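# Reseat the server board's coin cell, plus side up

## Task

A coin cell battery has come loose from its holder on the server board. Put it back so it clicks into the holder with its positive face pointing up. Plastic forceps are available, standing upright in the block.

## Robot and tools

Robot: two arms, left_arm and right_arm, each with a two-finger parallel gripper. In the scene frame the origin is level with the table top, midway between the nominal arm bases. +z is up, +x points out over the table, and left_arm sits on the +y side. Arm names do not match image sides. Calibrated bases: left_arm at (0, +0.319, +0.020) m, right_arm at (-0.045, -0.292, +0.015) m, both with almost no rotation. A camera stand is bolted to the floor behind the arms.

Frames: each arm reports its hand pose, velocities, targets and wrist-camera pose in its own base frame. Fixed cameras and the table use the scene frame. Every offset you command is measured along the axes of that arm's current Hand target. On the gripper, the fingers point along +z and close along y. end_effector_position is the point between the pads, roughly 1 cm short of the fingertips.

Number layout (shared by both motion tools): one row holds 14 numbers, each in [-1, 1]. The first 7 are left_arm: dx, dy, dz, rx, ry, rz, opening. The last 7 are the same for right_arm. Send all 14 even if only one arm moves. dx..rz are an offset, not a pose. They are counted from that arm's Hand target at the start of the action or move. 1.0 equals 0.6 m for dx, dy, dz and 180 degrees for the rotation part. rx, ry, rz together form one rotation vector. Opening is absolute: +1 is fully open (0.094 m) and -1 is shut. To leave an arm alone, give 0 for its six pose numbers and repeat its current opening. A 0 in the opening slot is itself a command to go half open.

execute_actions(actions, cameras): actions is a list of actions. Each action is a table of up to 15 rows, one row per 1/30 s step. A short table repeats its last row until step 15. Each row is counted from the pose at the start of that action, not from the row before it. Repeating an offset in a later action moves the arm further. An empty list returns the state plus images. cameras takes names, ["all"], or []. If left out, you get images only for an empty list. An unknown camera name rejects the whole call.

move(target, speed, blend, opening_speed, grip_force, blocking, cameras): drives each gripper along a straight line toward the offset given in target. target is one 14-number row or a list of up to 15 rows. All rows in the list count from the same starting Hand targets. speed is in m/s, from 0.002 to 2.9, default 0.25; turning is capped at twice that in rad/s. You can give one speed per target. blend is in metres, per target; 0 means stop at each corner. opening_speed is the rate of change in opening scale units per second, minimum 0.2. Use it to close gently on fragile parts. grip_force is newtons per pad, 10 to 50; it persists until changed. Low force makes the fingers close slowly. With blocking=false the call returns after about 0.5 s while the motion carries on. Paths do not avoid obstacles or the other arm. Fast moves overshoot and hit harder. A target placed deep past a contact presses harder. Don't route a path close to an arm's own base, because the elbow can flip. The result ends with a move: line giving the outcome (done, off_target, moving, held, fault) and any limits that acted (paced = pose clipped, held = steps withheld).

wait(seconds): 0 to 3600. Lets time pass with no new commands; a running move keeps going. stop(): brakes a running move; braking needs some distance. zoom_image(camera, region): region [x0, y0, x1, y1] in pixels of that camera's newest image, at most 504 by 504. finished_scene(scene): ends the scene for good, with scene as this scene's number. Call it only once the cell is seated and stays put without the robot.

Cameras: cam_head_left, cam_head_right, cam_high, cam_low, cam_left_wrist, cam_right_wrist, all 672x504. The wrist cameras move with their arms, and their images can lag during motion. Calibration may be off by a few degrees or millimetres.

Results: Hand target is the last commanded pose after clipping; the next offsets start from it. Grippers often stop a few cm short because of friction or load. That alone does not mean contact. Another execute_actions call re-requests the target, or you can send the remaining gap as an offset. Each step, orientation commands are clipped to within 40 degrees of the measured orientation. grip_measured uses the opening scale. Empty, it reads up to about 2.5 mm wide. On a hard part it reads a bit narrower than the part. To release, command well above the current reading. Joint torques include drive output even in free air. Joint velocities reading "within noise" means the arm is still. Joint ranges (rad): waist -2.618 to 3.054, shoulder 0 to 3.142, elbow 0 to 3.142 (straight at 2.901), wrist pitch and yaw ±1.571, wrist roll ±2.094.

Avoid: knocking anything off the table or leaving it off the table; dropping parts or releasing them while moving; fast impacts with fixed or heavy objects; any contact or squeeze between the two arms, including closing one gripper on the other's fingers; straining a wrist camera cable. Also avoid keeping arms stretched out, loaded, or pushing at unreachable poses. Motors heat up, a MOTOR HOT line warns at 75 °C, and at 90 °C the arm folds and stays idle. To stop pressing on something, command the target back past the gripper.

Each tool is called after ">>>" as name(argument=value, ...) on one line, values as JSON.

## Session

>>> execute_actions(actions=[])

Scene clock: 0.00 s.
left_arm: end_effector_position=(+0.3982, +0.0189, +0.1227) grip_measured=+1.000 end_effector_quat_wxyz=(+0.628, -0.004, +0.778, +0.028) | right_arm: end_effector_position=(+0.3951, +0.0057, +0.1057) grip_measured=+1.000 end_effector_quat_wxyz=(+0.585, +0.034, +0.810, +0.021)
Joint positions: left_arm=[0.041 1.53 0.328 0.99 -0.008 0.038 0.094] | right_arm=[0.025 1.496 0.356 0.821 0.03 0.088 0.094]
Joint velocities: within noise
Joint torques (N m): no reading
Heat: left arm: 37 °C; right arm: 34 °C.
Hand target: left_arm +0.3995, +0.0189, +0.1264; +0.631, -0.004, +0.775, +0.028 | right_arm +0.3957, +0.0056, +0.1072; +0.586, +0.034, +0.809, +0.021
Tool commands: left_gripper/opening=+1.0 right_gripper/opening=+1.0

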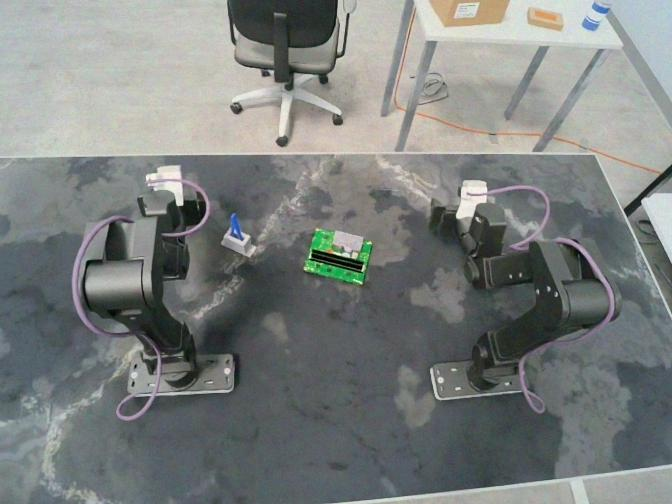

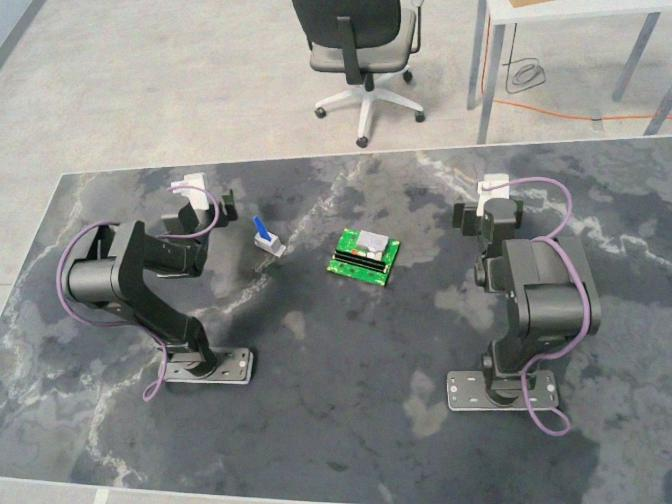

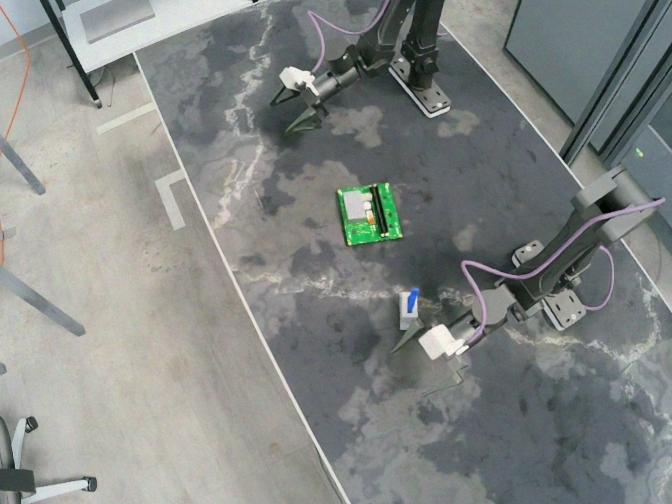

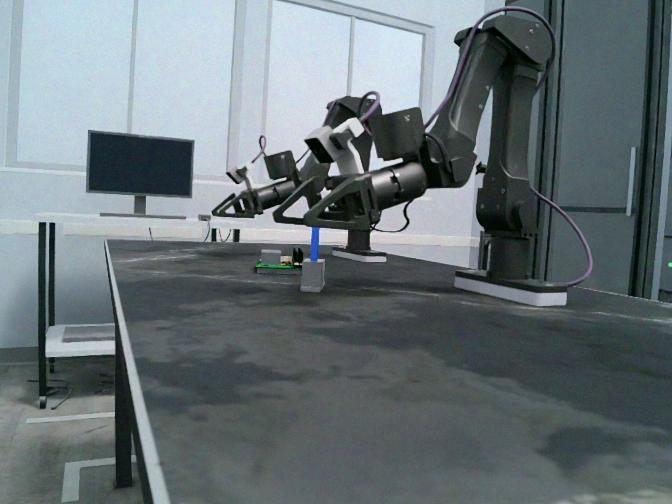

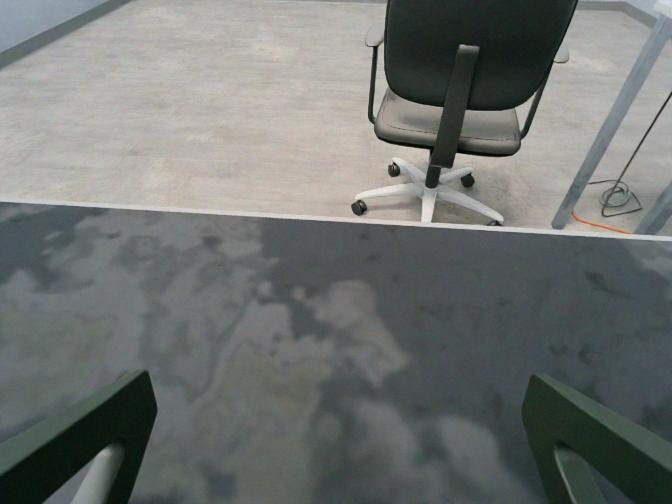

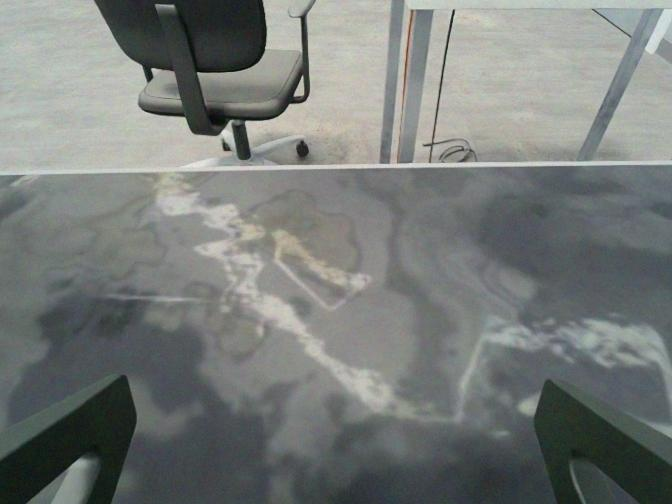

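>>> zoom_image(camera="cam_head_left", region=[210, 200, 390, 300])

>>> zoom_image(camera="cam_head_right", region=[240, 200, 420, 300])

>>> zoom_image(camera="cam_high", region=[310, 170, 450, 340])

>>> zoom_image(camera="cam_low", region=[230, 220, 350, 300])

Scaled by 2.800 from the camera's image (finer frame: 960x720).

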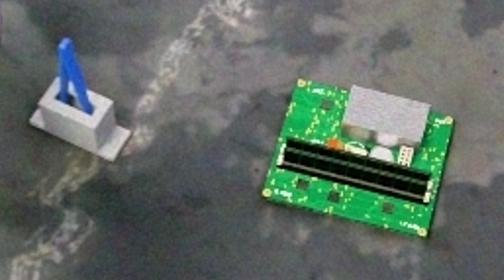

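Scaled by 2.800 from the camera's image (finer frame: 960x720).

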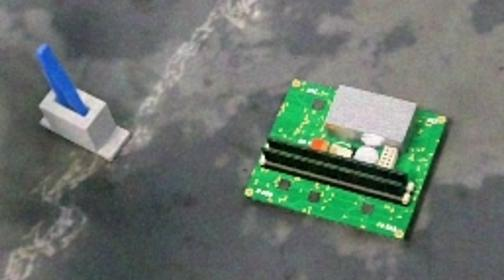

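Scaled by 2.965 from the camera's image (finer frame: 960x720).

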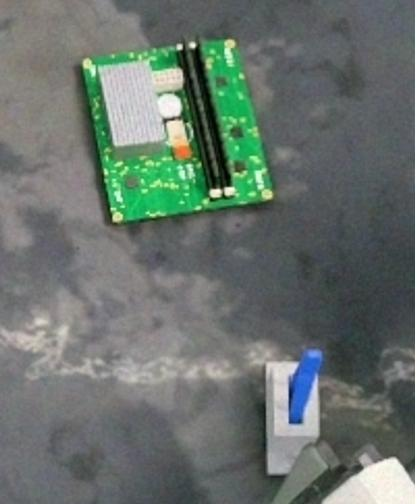

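Scaled by 4.200 from the camera's image (finer frame: 960x720).

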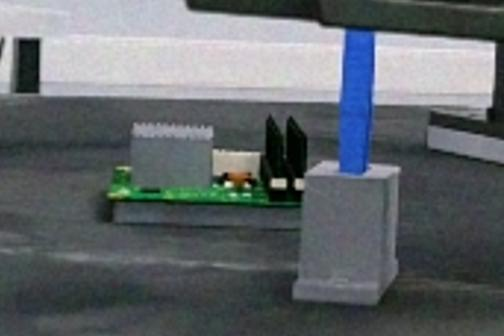

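>>> move(target=[[-0.064,0.011,-0.183,0,0,0,0,0.035,0.215,-0.089,0,0.12,0,0],[0.022,-0.211,-0.345,0,0.185,0,0,0.07,0.431,-0.178,0,0.243,0,0]], blend=0.03, cameras=["all"])

Scene clock: 34.47 s.
left_arm: end_effector_position=(+0.1970, -0.1186, +0.1412) grip_measured=+0.002 end_effector_quat_wxyz=(+0.371, -0.006, +0.928, +0.019) | right_arm: end_effector_position=(+0.2887, +0.2643, +0.1188) grip_measured=+0.003 end_effector_quat_wxyz=(+0.244, +0.021, +0.969, +0.034)
Joint positions: left_arm=[-1.053 0.946 0.72 -0.943 -0.666 -0.925 0.047] | right_arm=[0.894 1.687 1.295 -0.807 0.341 0.872 0.047]
Joint torques (N m): left_arm=[-0.64 -0.36 8.21 0.85 -0.71 -0.16] | right_arm=[0.38 -8.5 9.47 0.99 0.16 0.08]
Heat: left arm: 38 °C; right arm: 36 °C.
Hand target: left_arm +0.1996, -0.1171, +0.1504; +0.382, -0.012, +0.924, +0.026 | right_arm +0.2892, +0.2673, +0.1200; +0.242, +0.024, +0.969, +0.032
Off the commanded pose: left_arm 0.010 m, 2 deg | right_arm 0.003 m, 1 deg.
move: done
cam_left_wrist: T_world_to_cam=[[0.02206, -0.9991, -0.03633, -0.1162], [-0.95, -0.00963, -0.3121, 0.26809], [0.31146, 0.0414, -0.94936, 0.16139]] pos_world=[0.20698, -0.12019, 0.23267]
cam_right_wrist: T_world_to_cam=[[-0.01481, -0.99735, -0.07125, 0.27448], [-0.99871, 0.01821, -0.04734, 0.32458], [0.04851, 0.07046, -0.99633, 0.17798]] pos_world=[0.31959, 0.2553, 0.21225]

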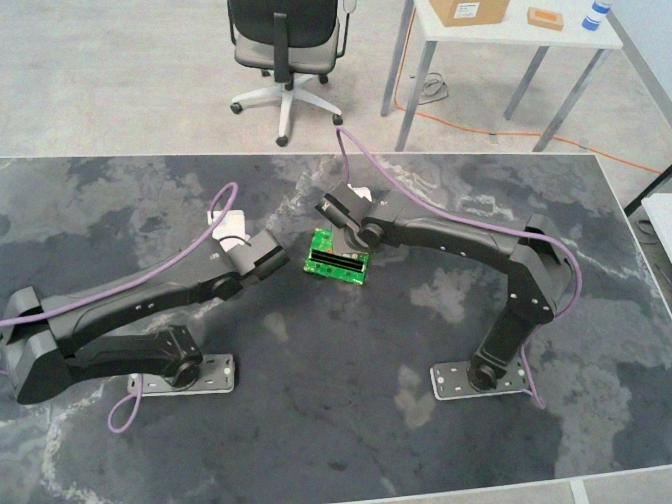

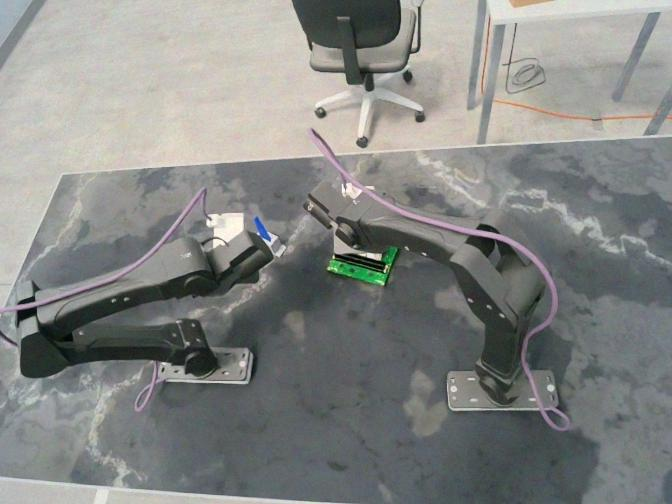

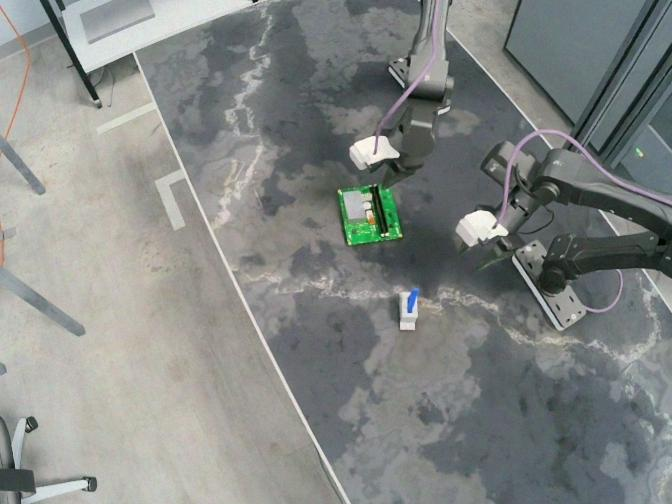

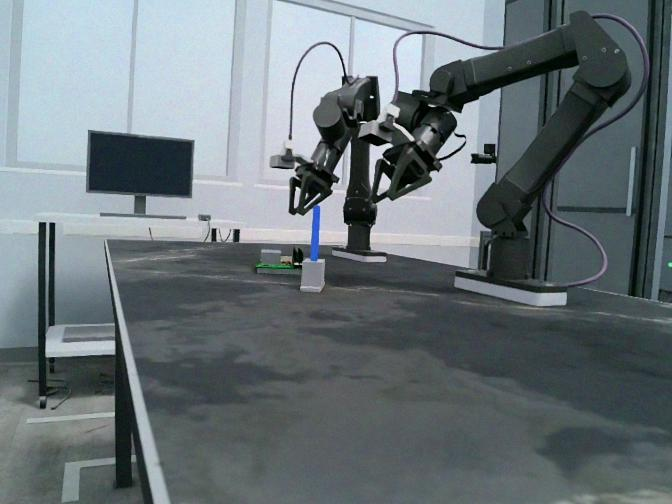

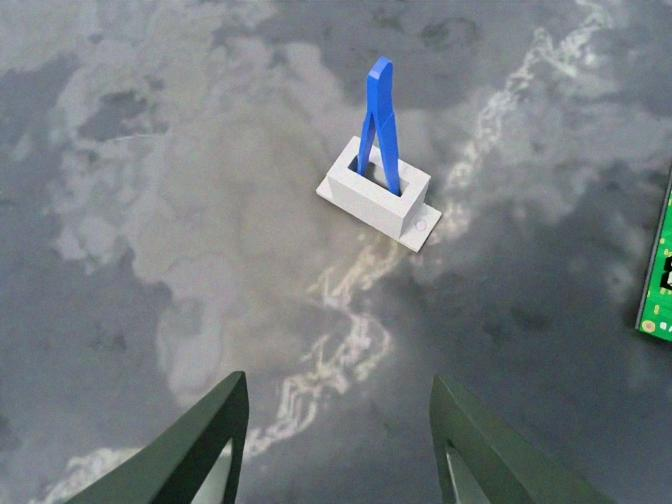

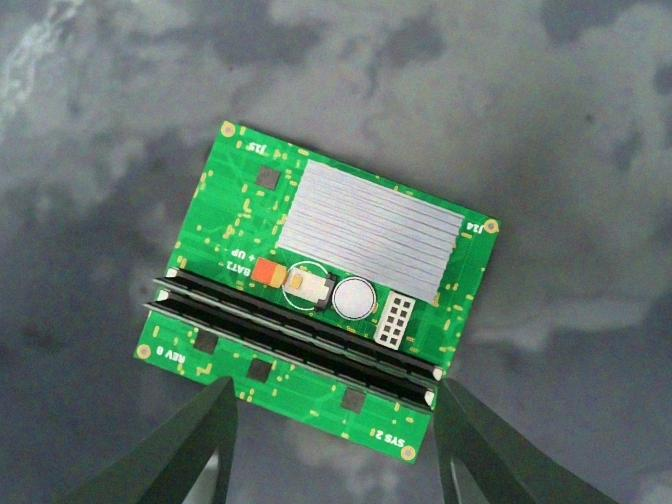

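>>> zoom_image(camera="cam_right_wrist", region=[220, 230, 440, 360])

>>> zoom_image(camera="cam_right_wrist", region=[130, 110, 510, 470])

>>> zoom_image(camera="cam_left_wrist", region=[300, 40, 460, 260])

Scaled by 2.291 from the camera's image (finer frame: 960x720).

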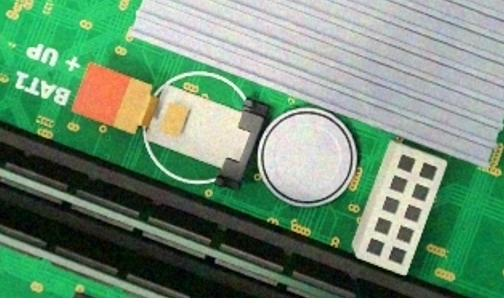

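Scaled by 1.326 from the camera's image (finer frame: 960x720).

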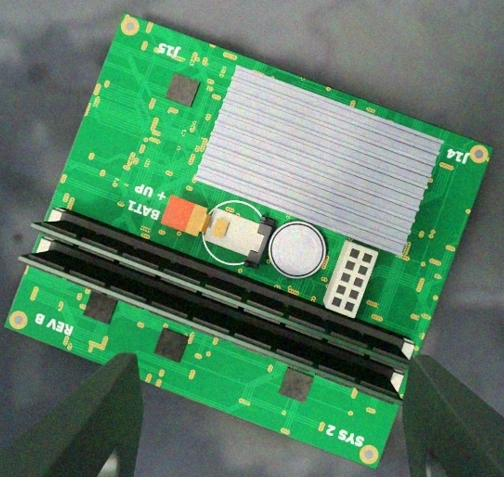

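Scaled by 2.291 from the camera's image (finer frame: 960x720).

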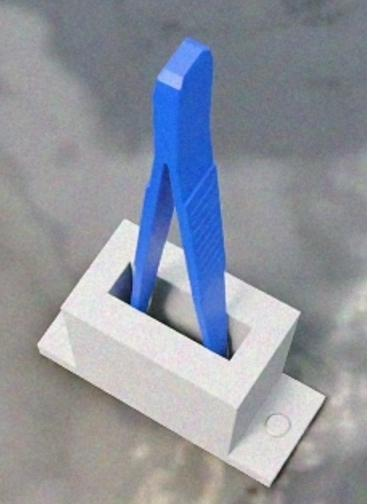

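>>> move(target=[0,0,0,0,0,0,1,0.05,0,0.08,0,0,0,-0.6], cameras=["cam_right_wrist"])

Scene clock: 49.23 s.
left_arm: end_effector_position=(+0.1970, -0.1184, +0.1411) grip_measured=+0.998 end_effector_quat_wxyz=(+0.371, -0.006, +0.928, +0.019) | right_arm: end_effector_position=(+0.2847, +0.2678, +0.0651) grip_measured=-0.597 end_effector_quat_wxyz=(+0.236, +0.021, +0.971, +0.028)
Joint positions: left_arm=[-1.053 0.946 0.72 -0.944 -0.666 -0.926 0.094] | right_arm=[0.907 1.755 1.163 -0.633 0.341 0.89 0.019]
Joint torques (N m): left_arm=[-0.92 -0.28 8.01 0.9 -0.71 -0.09] | right_arm=[0.72 -9.72 6.56 1.36 0.23 0.09]
Heat: left arm: 38 °C; right arm: 38 °C.
Hand target: left_arm +0.1996, -0.1171, +0.1504; +0.382, -0.012, +0.924, +0.026 | right_arm +0.2852, +0.2715, +0.0636; +0.242, +0.024, +0.969, +0.032
Off the commanded pose: left_arm 0.010 m, 2 deg | right_arm 0.004 m, 1 deg.
move: done
cam_right_wrist: T_world_to_cam=[[-0.01761, -0.99811, -0.05884, 0.27425], [-0.99934, 0.01944, -0.03062, 0.31674], [0.03171, 0.05826, -0.9978, 0.13255]] pos_world=[0.31716, 0.25986, 0.15809]

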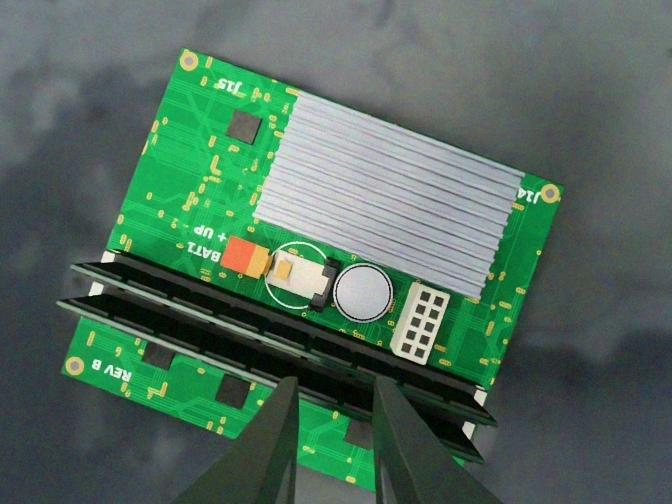

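>>> zoom_image(camera="cam_right_wrist", region=[210, 220, 410, 340])

Scaled by 2.520 from the camera's image (finer frame: 960x720).

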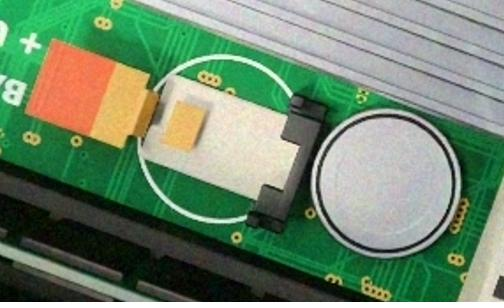

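>>> move(target=[-0.1865,-0.034,0.0908,0.089,0.2377,0.1831,1,0.007,-0.157,-0.019,-0.2916,-0.2034,-0.2674,-0.6], cameras=["cam_left_wrist","cam_right_wrist","cam_low"])

Scene clock: 112.33 s.
left_arm: end_effector_position=(+0.3238, -0.1373, +0.1918) grip_measured=+0.998 end_effector_quat_wxyz=(+0.044, +0.286, +0.957, -0.001) | right_arm: end_effector_position=(+0.2684, +0.1778, +0.0603) grip_measured=-0.597 end_effector_quat_wxyz=(+0.483, -0.442, +0.678, +0.335)
Joint positions: left_arm=[-0.408 1.827 1.858 -1.514 -0.008 0.172 0.094] | right_arm=[0.088 1.623 0.279 0.725 -1.008 -0.513 0.019]
Joint torques (N m): left_arm=[0.54 -6.22 7.39 0.14 0.08 0.03] | right_arm=[-0.9 -4.89 5.94 2.01 -0.55 -0.19]
Heat: left arm: 39 °C; right arm: 36 °C.
Hand target: left_arm +0.3180, -0.1342, +0.1902; +0.000, +0.287, +0.958, +0.000 | right_arm +0.2733, +0.1774, +0.0647; +0.493, -0.449, +0.667, +0.333
Off the commanded pose: left_arm 0.007 m, 5 deg | right_arm 0.007 m, 2 deg.
joint sent to its limit (left arm) — joint 4 (wrist pitch), lower limit. The joint targets still meet the commanded pose.
move: off_target (left_arm)
cam_left_wrist: T_world_to_cam=[[-0.55196, -0.83346, -0.02621, 0.07082], [-0.78576, 0.50933, 0.35094, 0.295], [-0.27914, 0.2143, -0.93603, 0.38318]] pos_world=[0.37785, -0.17334, 0.257]
cam_right_wrist: T_world_to_cam=[[0.92337, -0.38353, -0.01728, -0.18048], [-0.27625, -0.63249, -0.72363, 0.26562], [0.2666, 0.67295, -0.68997, -0.05733]] pos_world=[0.25531, 0.13736, 0.14954]
Images, in order (width x height): cam_low 672x504, cam_left_wrist 672x504, cam_right_wrist 672x504.

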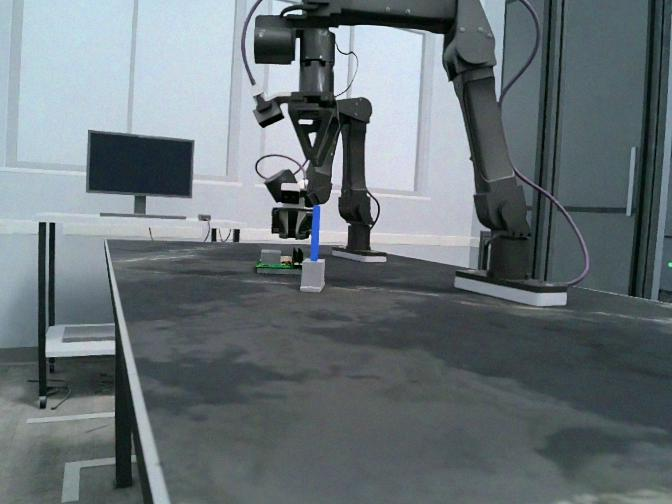

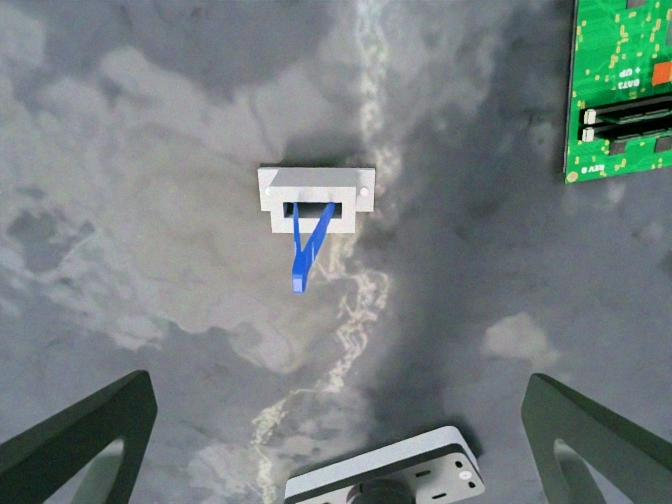

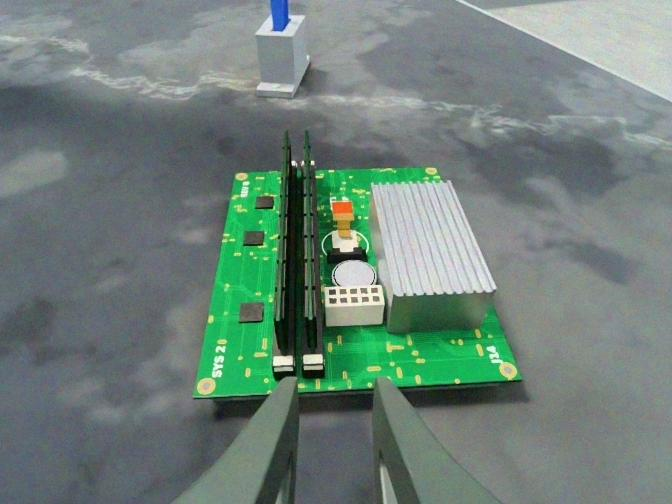

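>>> zoom_image(camera="cam_right_wrist", region=[270, 180, 410, 340])

>>> zoom_image(camera="cam_left_wrist", region=[230, 140, 400, 310])

Scaled by 3.150 from the camera's image (finer frame: 960x720).

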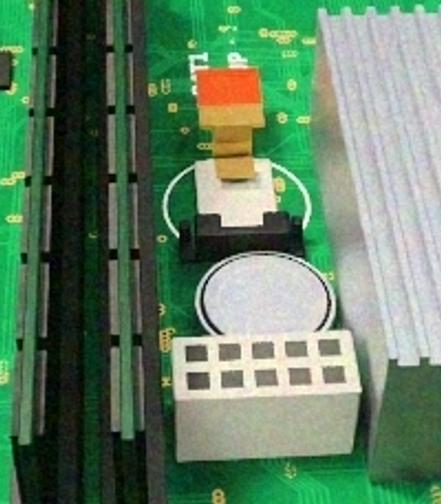

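Scaled by 2.965 from the camera's image (finer frame: 960x720).

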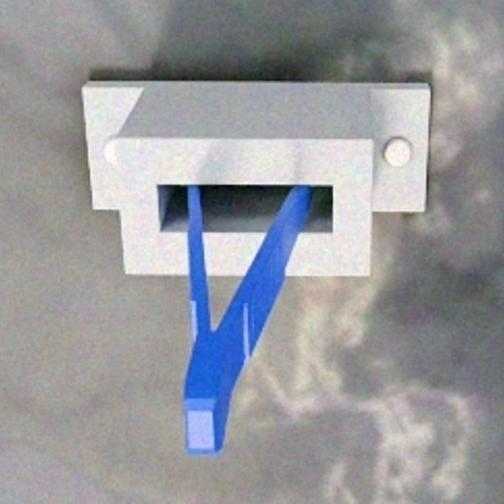

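>>> move(target=[-0.0022,0.0337,0.103,0,0,0,1,0,0,0,0,0,0,-0.6], cameras=["cam_left_wrist","cam_high"])

Scene clock: 165.63 s.
left_arm: end_effector_position=(+0.3325, -0.1190, +0.1353) grip_measured=+0.998 end_effector_quat_wxyz=(+0.014, +0.285, +0.959, +0.002) | right_arm: end_effector_position=(+0.2683, +0.1778, +0.0604) grip_measured=-0.597 end_effector_quat_wxyz=(+0.483, -0.442, +0.678, +0.335)
Joint positions: left_arm=[-0.349 1.857 1.672 -1.358 -0.005 0.228 0.094] | right_arm=[0.088 1.623 0.279 0.725 -1.008 -0.513 0.019]
Joint torques (N m): left_arm=[0.12 -6.91 4.98 0.43 0.12 0.08] | right_arm=[-0.87 -4.9 5.94 2.01 -0.56 -0.17]
Heat: left arm: 39 °C; right arm: 37 °C.
Hand target: left_arm +0.3302, -0.1181, +0.1285; +0.000, +0.287, +0.958, +0.000 | right_arm +0.2733, +0.1774, +0.0647; +0.493, -0.449, +0.667, +0.333
Off the commanded pose: left_arm 0.007 m, 2 deg | right_arm 0.007 m, 2 deg.
move: done
cam_left_wrist: T_world_to_cam=[[-0.55096, -0.83442, -0.01411, 0.08737], [-0.76589, 0.49885, 0.40566, 0.29703], [-0.33145, 0.23431, -0.91391, 0.34556]] pos_world=[0.39017, -0.15623, 0.19656]
Images, in order (width x height): cam_high 672x504, cam_left_wrist 672x504.

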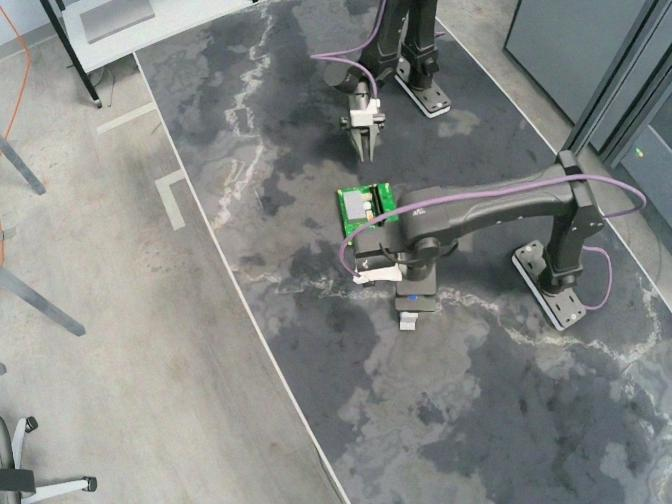

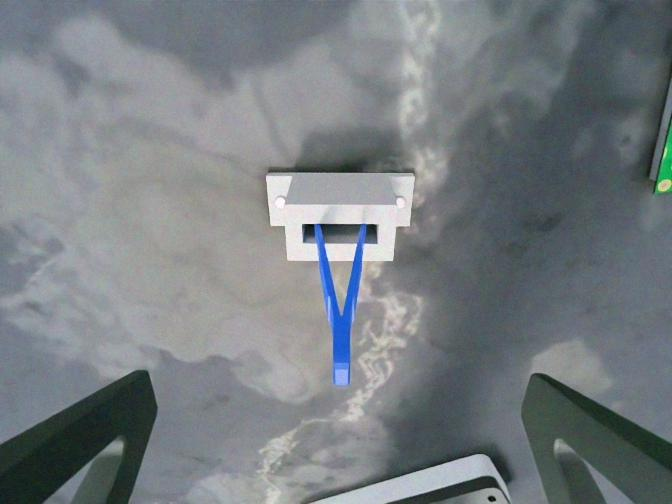

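>>> move(target=[0,0,0.1042,0,0.009,0,1,0,0,0,0,0,0,-0.6], speed=0.15, cameras=["cam_left_wrist","cam_low"])

Scene clock: 175.63 s.
left_arm: end_effector_position=(+0.3341, -0.1195, +0.0744) grip_measured=+0.998 end_effector_quat_wxyz=(+0.003, +0.285, +0.959, +0.003) | right_arm: end_effector_position=(+0.2683, +0.1778, +0.0604) grip_measured=-0.597 end_effector_quat_wxyz=(+0.483, -0.442, +0.678, +0.335)
Joint positions: left_arm=[-0.349 1.9 1.487 -1.153 -0.005 0.228 0.094] | right_arm=[0.088 1.623 0.279 0.725 -1.008 -0.513 0.019]
Joint torques (N m): left_arm=[0.01 -6.83 4.71 0.38 0 0.05] | right_arm=[-0.9 -4.9 5.94 2 -0.55 -0.16]
Heat: left arm: 38 °C; right arm: 37 °C.
Hand target: left_arm +0.3303, -0.1181, +0.0659; -0.013, +0.287, +0.958, +0.004 | right_arm +0.2733, +0.1774, +0.0647; +0.493, -0.449, +0.667, +0.333
Off the commanded pose: left_arm 0.009 m, 2 deg | right_arm 0.007 m, 2 deg.
move: done
cam_left_wrist: T_world_to_cam=[[-0.55116, -0.83435, -0.00883, 0.08658], [-0.75701, 0.49556, 0.42587, 0.31838], [-0.35095, 0.24141, -0.90474, 0.29726]] pos_world=[0.39306, -0.15729, 0.13412]
Images, in order (width x height): cam_low 672x504, cam_left_wrist 672x504.

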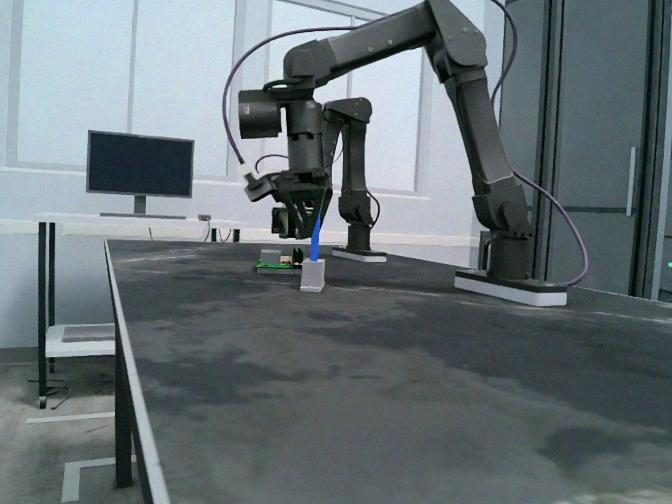

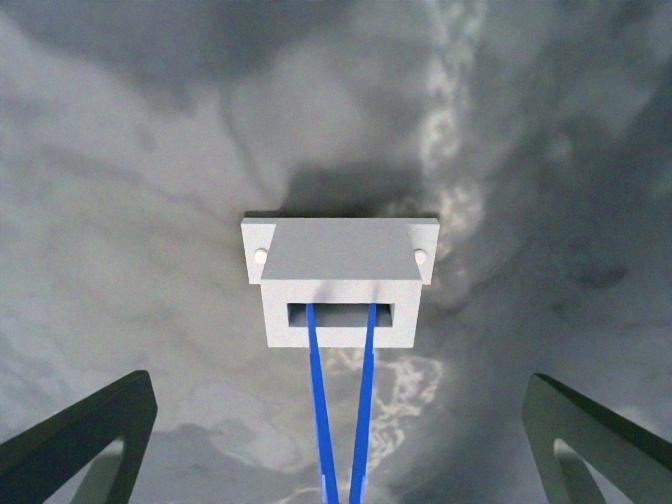

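>>> move(target=[0,0,0,0,0,0,-0.55,0,0,0,0,0,0,-0.6], opening_speed=1.0, cameras=["cam_left_wrist"])

Scene clock: 182.17 s.
left_arm: end_effector_position=(+0.3344, -0.1196, +0.0744) grip_measured=-0.548 end_effector_quat_wxyz=(+0.003, +0.285, +0.959, +0.002) | right_arm: end_effector_position=(+0.2683, +0.1778, +0.0604) grip_measured=-0.597 end_effector_quat_wxyz=(+0.483, -0.442, +0.678, +0.335)
Joint positions: left_arm=[-0.349 1.9 1.487 -1.152 -0.005 0.228 0.021] | right_arm=[0.088 1.623 0.279 0.725 -1.008 -0.513 0.019]
Joint torques (N m): left_arm=[-0.12 -6.86 4.74 0.4 0.02 0.05] | right_arm=[-0.91 -4.89 5.96 2 -0.56 -0.16]
Heat: left arm: 38 °C; right arm: 37 °C.
Hand target: left_arm +0.3303, -0.1181, +0.0659; -0.013, +0.287, +0.958, +0.004 | right_arm +0.2733, +0.1774, +0.0647; +0.493, -0.449, +0.667, +0.333
Off the commanded pose: left_arm 0.010 m, 2 deg | right_arm 0.007 m, 2 deg.
move: done
cam_left_wrist: T_world_to_cam=[[-0.5512, -0.83433, -0.00907, 0.08666], [-0.7574, 0.49576, 0.42492, 0.31886], [-0.35003, 0.24109, -0.90518, 0.29709]] pos_world=[0.39327, -0.1574, 0.13421]

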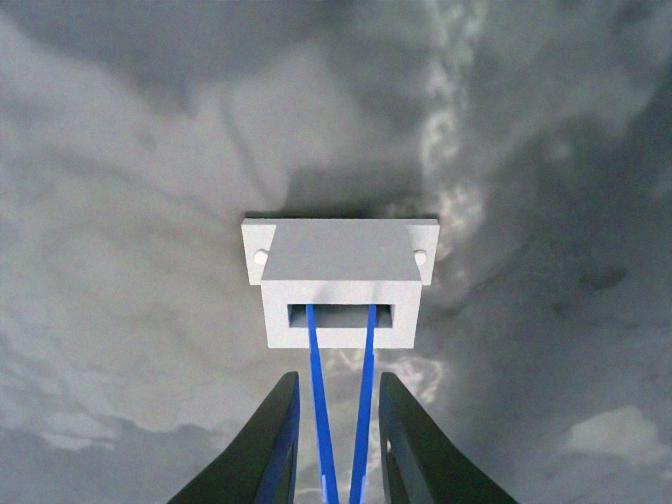

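>>> move(target=[0,0,0,0,0,0,-0.72,0,0,0,0,0,0,-0.6], opening_speed=0.6, grip_force=[15,50], cameras=["cam_left_wrist"])

>>> move(target=[0,0,0,0,0,0,-0.82,0,0,0,0,0,0,-0.6], opening_speed=0.6, grip_force=[15,50], cameras=["cam_left_wrist"])

Scene clock: 186.27 s.
left_arm: end_effector_position=(+0.3344, -0.1196, +0.0744) grip_measured=-0.717 end_effector_quat_wxyz=(+0.003, +0.285, +0.959, +0.002) | right_arm: end_effector_position=(+0.2683, +0.1778, +0.0604) grip_measured=-0.597 end_effector_quat_wxyz=(+0.483, -0.442, +0.678, +0.335)
Joint positions: left_arm=[-0.349 1.9 1.487 -1.152 -0.005 0.228 0.013] | right_arm=[0.088 1.623 0.279 0.725 -1.008 -0.513 0.019]
Joint torques (N m): left_arm=[0.05 -7.08 4.75 0.37 -0.04 0.06] | right_arm=[-0.91 -4.9 5.96 2 -0.56 -0.16]
Heat: left arm: 38 °C; right arm: 37 °C.
Hand target: left_arm +0.3303, -0.1181, +0.0659; -0.013, +0.287, +0.958, +0.004 | right_arm +0.2733, +0.1774, +0.0647; +0.493, -0.449, +0.667, +0.333
Off the commanded pose: left_arm 0.010 m, 2 deg | right_arm 0.007 m, 2 deg.
grip_force (N): 15, 50
move: done
cam_left_wrist: T_world_to_cam=[[-0.5512, -0.83433, -0.00907, 0.08666], [-0.7574, 0.49576, 0.42492, 0.31886], [-0.35003, 0.24109, -0.90518, 0.29709]] pos_world=[0.39327, -0.1574, 0.13421]

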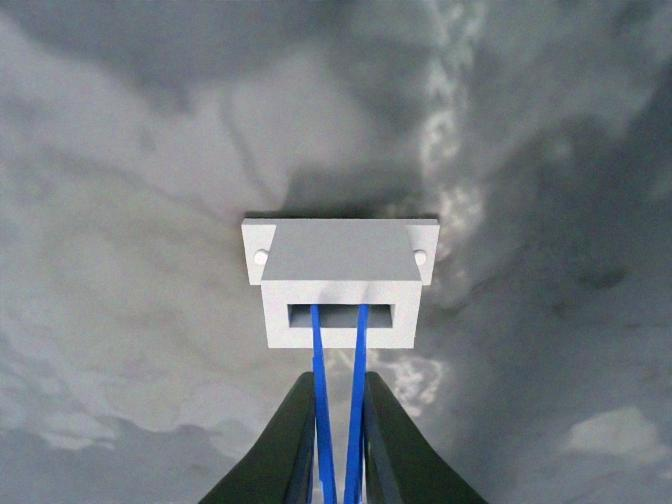

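Scene clock: 187.10 s.
left_arm: end_effector_position=(+0.3344, -0.1196, +0.0744) grip_measured=-0.816 end_effector_quat_wxyz=(+0.003, +0.285, +0.959, +0.002) | right_arm: end_effector_position=(+0.2683, +0.1778, +0.0604) grip_measured=-0.597 end_effector_quat_wxyz=(+0.483, -0.442, +0.678, +0.335)
Joint positions: left_arm=[-0.349 1.9 1.487 -1.152 -0.005 0.228 0.009] | right_arm=[0.088 1.623 0.279 0.725 -1.008 -0.513 0.019]
Joint torques (N m): left_arm=[0.14 -6.91 4.81 0.39 0.02 0.04] | right_arm=[-0.9 -4.93 5.97 2 -0.55 -0.16]
Heat: left arm: 38 °C; right arm: 37 °C.
Hand target: left_arm +0.3303, -0.1181, +0.0659; -0.013, +0.287, +0.958, +0.004 | right_arm +0.2733, +0.1774, +0.0647; +0.493, -0.449, +0.667, +0.333
Off the commanded pose: left_arm 0.010 m, 2 deg | right_arm 0.007 m, 2 deg.
grip_force (N): 15, 50
move: done
cam_left_wrist: T_world_to_cam=[[-0.5512, -0.83433, -0.00907, 0.08666], [-0.7574, 0.49576, 0.42492, 0.31886], [-0.35003, 0.24109, -0.90518, 0.29709]] pos_world=[0.39327, -0.1574, 0.13421]

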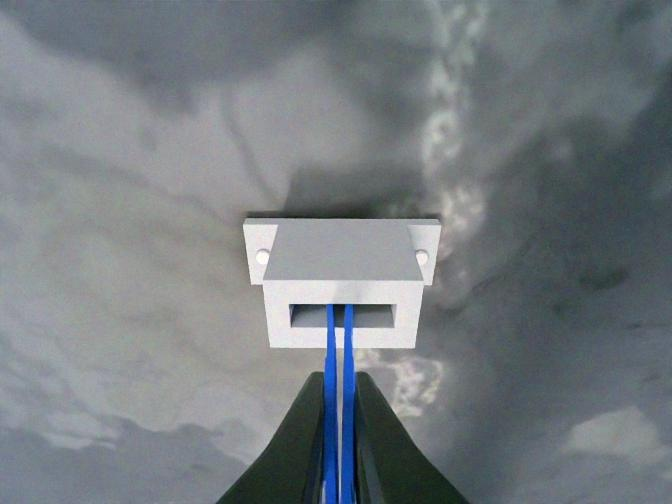

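>>> move(target=[0,0,-0.2,0,0,0,-0.78,0,0,-0.15,0,0,0,-0.6], speed=0.15, cameras=["cam_left_wrist","cam_low"])

Scene clock: 195.00 s.
left_arm: end_effector_position=(+0.3417, -0.1223, +0.1770) grip_measured=-0.781 end_effector_quat_wxyz=(+0.025, +0.285, +0.958, +0.001) | right_arm: end_effector_position=(+0.2381, +0.0995, +0.0866) grip_measured=-0.597 end_effector_quat_wxyz=(+0.488, -0.451, +0.671, +0.330)
Joint positions: left_arm=[-0.349 1.9 1.895 -1.516 -0.005 0.228 0.01] | right_arm=[-0.336 1.442 0.466 -0.444 -1.256 -1.41 0.019]
Joint torques (N m): left_arm=[-0.2 -9.26 6.72 0.07 -0.01 0.03] | right_arm=[-0.75 -3.99 7.02 0.48 -0.79 -0.15]
Heat: left arm: 38 °C; right arm: 37 °C.
Hand target: left_arm +0.3330, -0.1199, +0.1858; -0.013, +0.287, +0.958, +0.004 | right_arm +0.2410, +0.0977, +0.0910; +0.493, -0.449, +0.667, +0.333
Off the commanded pose: left_arm 0.013 m, 4 deg | right_arm 0.006 m, 1 deg.
joint sent to its limit (left arm) — joint 4 (wrist pitch), lower limit. The joint targets are off in orientation, not in position.
grip_force (N): 15, 50
move: off_target (left_arm)
cam_left_wrist: T_world_to_cam=[[-0.55064, -0.83452, -0.01928, 0.09098], [-0.77411, 0.50186, 0.38587, 0.29554], [-0.31234, 0.2274, -0.92235, 0.38161]] pos_world=[0.39807, -0.15917, 0.2397]
Images, in order (width x height): cam_low 672x504, cam_left_wrist 672x504.

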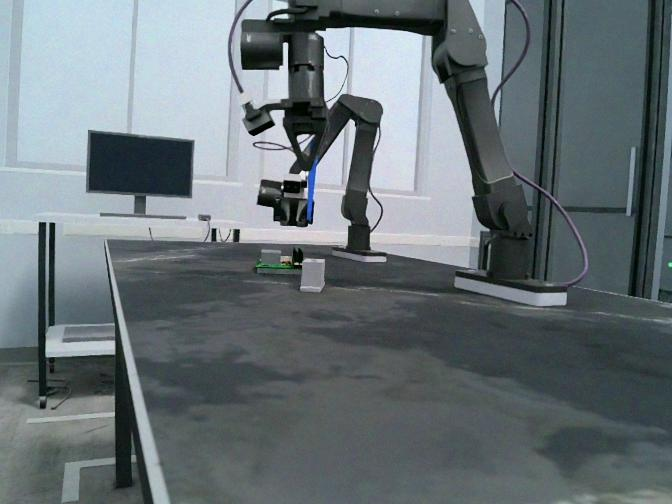

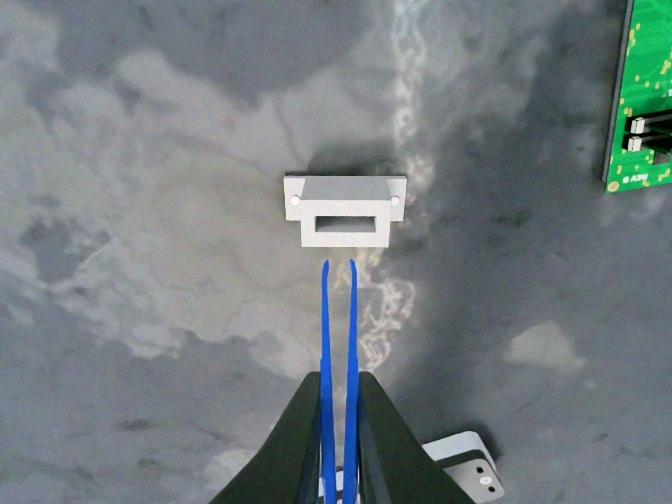

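>>> move(target=[-0.1393,-0.3935,0.043,-0.0059,-0.0073,0.4367,-0.78,0,0,-0.1,0,0,0,-0.6], speed=0.2, cameras=["cam_left_wrist","cam_right_wrist","cam_head_left","cam_low"])

Scene clock: 215.47 s.
left_arm: end_effector_position=(+0.2784, -0.3663, +0.1656) grip_measured=-0.781 end_effector_quat_wxyz=(+0.081, +0.822, +0.563, +0.006) | right_arm: end_effector_position=(+0.2160, +0.0488, +0.1005) grip_measured=-0.597 end_effector_quat_wxyz=(+0.466, -0.431, +0.704, +0.318)
Joint positions: left_arm=[-0.925 2.233 2.342 -1.515 -0.005 1.016 0.01] | right_arm=[-0.623 1.542 0.646 -1.144 -1.15 -2.029 0.019]
Joint torques (N m): left_arm=[-0.27 -8.57 7.19 0.3 0.07 0] | right_arm=[-0.94 -7.02 6.34 -0.56 -0.68 -0.14]
Heat: left arm: 39 °C; right arm: 37 °C.
Hand target: left_arm +0.2725, -0.3627, +0.1577; +0.000, +0.829, +0.559, +0.000 | right_arm +0.2195, +0.0445, +0.1086; +0.493, -0.449, +0.667, +0.333
Off the commanded pose: left_arm 0.011 m, 9 deg | right_arm 0.010 m, 6 deg.
joint sent to its limit (left arm) — joint 4 (wrist pitch), lower limit. The joint targets are off in orientation, not in position.
joint sent to its limit (right arm) — joint 6 (wrist roll), lower limit. The joint targets are off in orientation, not in position.
grip_force (N): 15, 50
move: off_target (left_arm, right_arm)
cam_left_wrist: T_world_to_cam=[[-0.92232, 0.35851, -0.1442, 0.41349], [0.29116, 0.89008, 0.35069, 0.22483], [0.25407, 0.28147, -0.92532, 0.26944]] pos_world=[0.24745, -0.4242, 0.2301]
cam_right_wrist: T_world_to_cam=[[0.90515, -0.42365, -0.03514, -0.1732], [-0.33151, -0.65172, -0.68218, 0.20744], [0.2661, 0.62912, -0.73034, 0.07749]] pos_world=[0.20492, 0.01306, 0.19202]
Images, in order (width x height): cam_head_left 672x504, cam_low 672x504, cam_left_wrist 672x504, cam_right_wrist 672x504.

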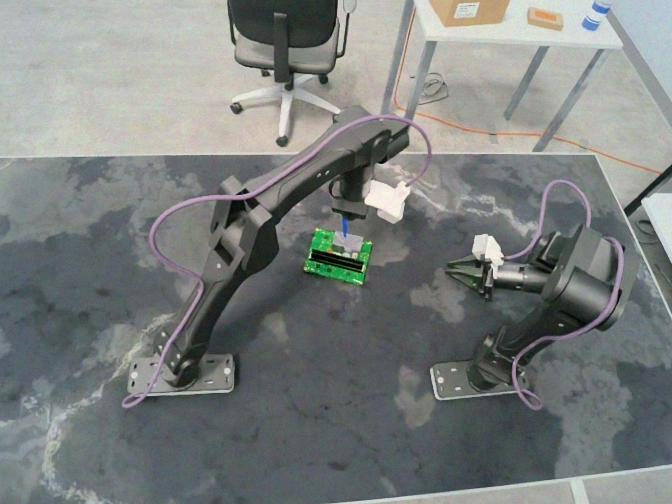

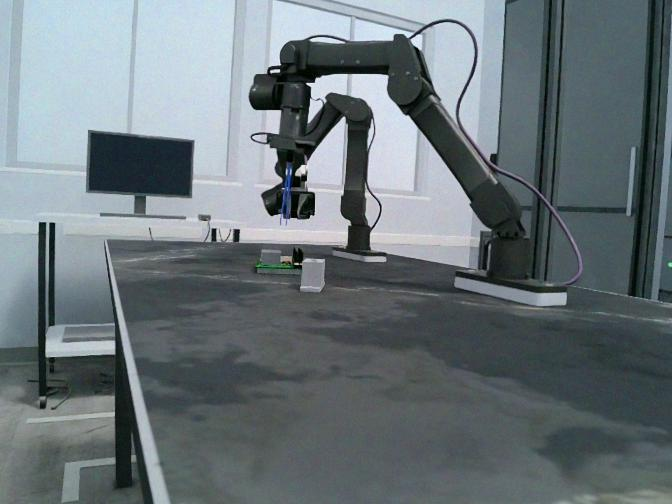

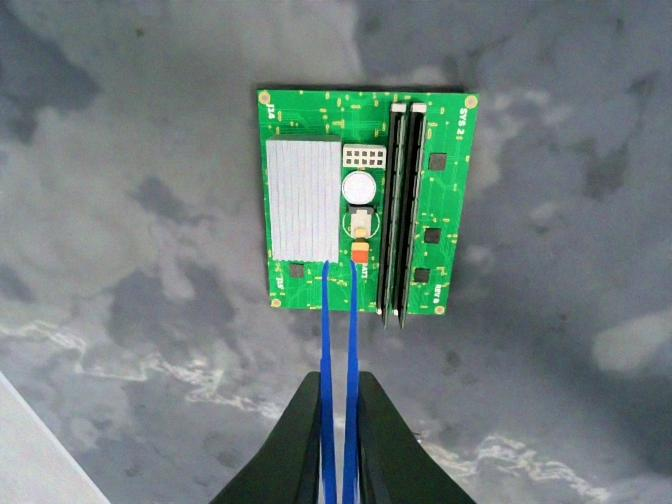

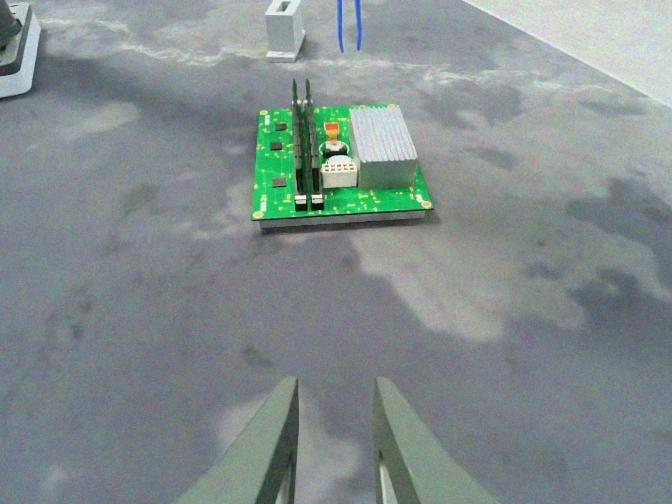

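>>> move(target=[-0.0307,0.0253,0.0762,0,0,0.011,-0.7,0,0,0,0,0,0,-0.6], speed=0.15, cameras=["cam_left_wrist","cam_right_wrist"])

>>> zoom_image(camera="cam_right_wrist", region=[230, 0, 450, 220])

>>> zoom_image(camera="cam_left_wrist", region=[240, 100, 460, 320])

Scene clock: 229.43 s.
left_arm: end_effector_position=(+0.2872, -0.3897, +0.1181) grip_measured=-0.702 end_effector_quat_wxyz=(+0.052, +0.833, +0.550, +0.005) | right_arm: end_effector_position=(+0.2159, +0.0488, +0.1004) grip_measured=-0.597 end_effector_quat_wxyz=(+0.466, -0.431, +0.704, +0.318)
Joint positions: left_arm=[-0.94 2.409 2.458 -1.515 -0.005 1.035 0.014] | right_arm=[-0.623 1.542 0.646 -1.145 -1.149 -2.029 0.019]
Joint torques (N m): left_arm=[-0.64 -10.06 6.94 0.14 0.06 0.07] | right_arm=[-0.95 -7.04 6.37 -0.58 -0.69 -0.14]
Heat: left arm: 39 °C; right arm: 36 °C.
Hand target: left_arm +0.2797, -0.3854, +0.1119; +0.000, +0.838, +0.545, +0.000 | right_arm +0.2195, +0.0445, +0.1085; +0.493, -0.449, +0.667, +0.333
Off the commanded pose: left_arm 0.011 m, 6 deg | right_arm 0.010 m, 6 deg.
joint sent to its limit (left arm) — joint 4 (wrist pitch), lower limit. The joint targets are off in orientation, not in position.
joint sent to its limit (right arm) — joint 6 (wrist roll), lower limit. The joint targets are off in orientation, not in position.
grip_force (N): 15, 50
move: off_target (left_arm)
cam_left_wrist: T_world_to_cam=[[-0.91398, 0.39429, -0.09574, 0.429], [0.33183, 0.86216, 0.38284, 0.23343], [0.2335, 0.31814, -0.91884, 0.24919]] pos_world=[0.25645, -0.44969, 0.18068]
cam_right_wrist: T_world_to_cam=[[0.90525, -0.42339, -0.03567, -0.17309], [-0.33181, -0.65201, -0.68175, 0.20742], [0.26539, 0.62899, -0.73071, 0.07757]] pos_world=[0.20493, 0.01317, 0.19192]

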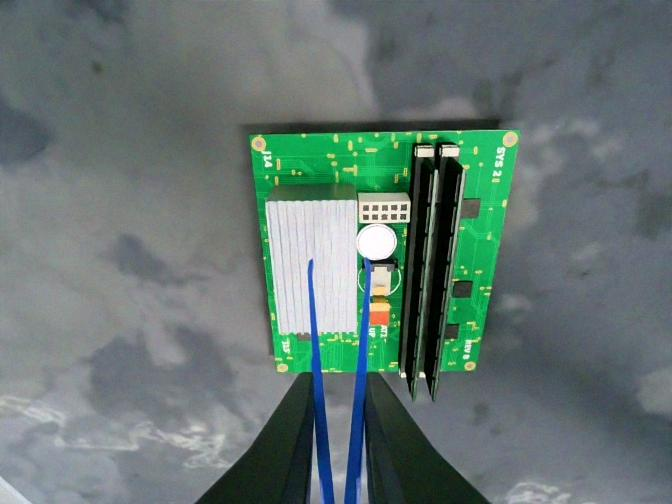

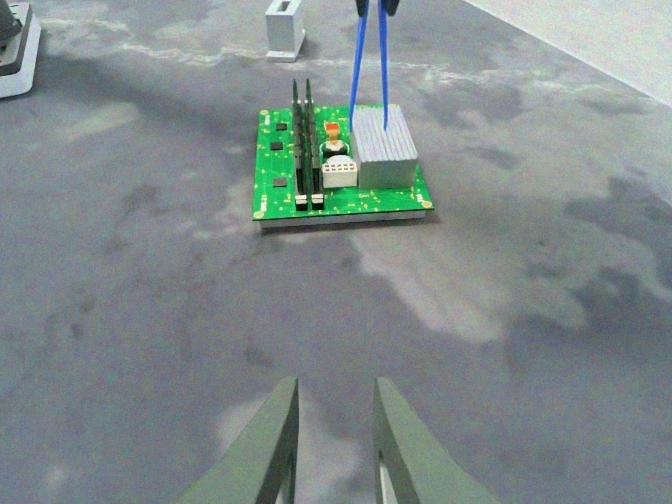

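Scaled by 2.291 from the camera's image (finer frame: 960x720).

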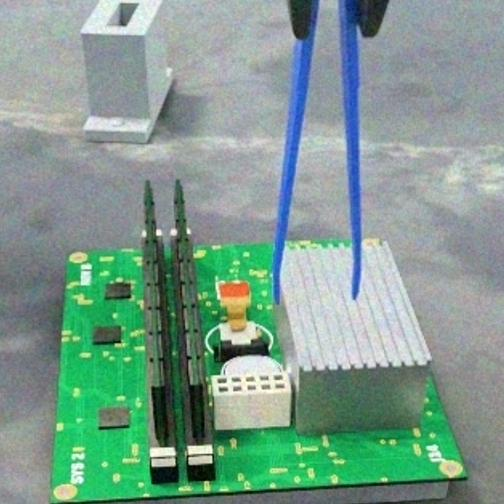

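Scaled by 2.291 from the camera's image (finer frame: 960x720).

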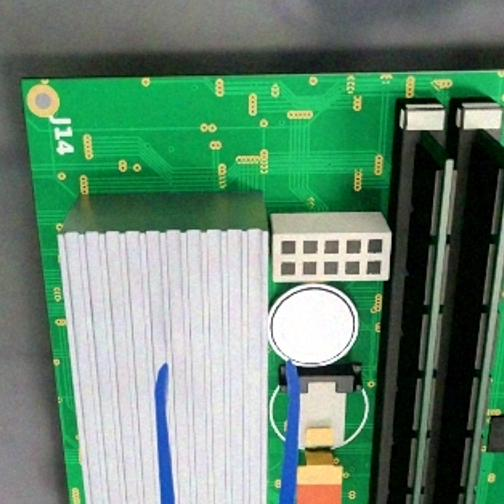

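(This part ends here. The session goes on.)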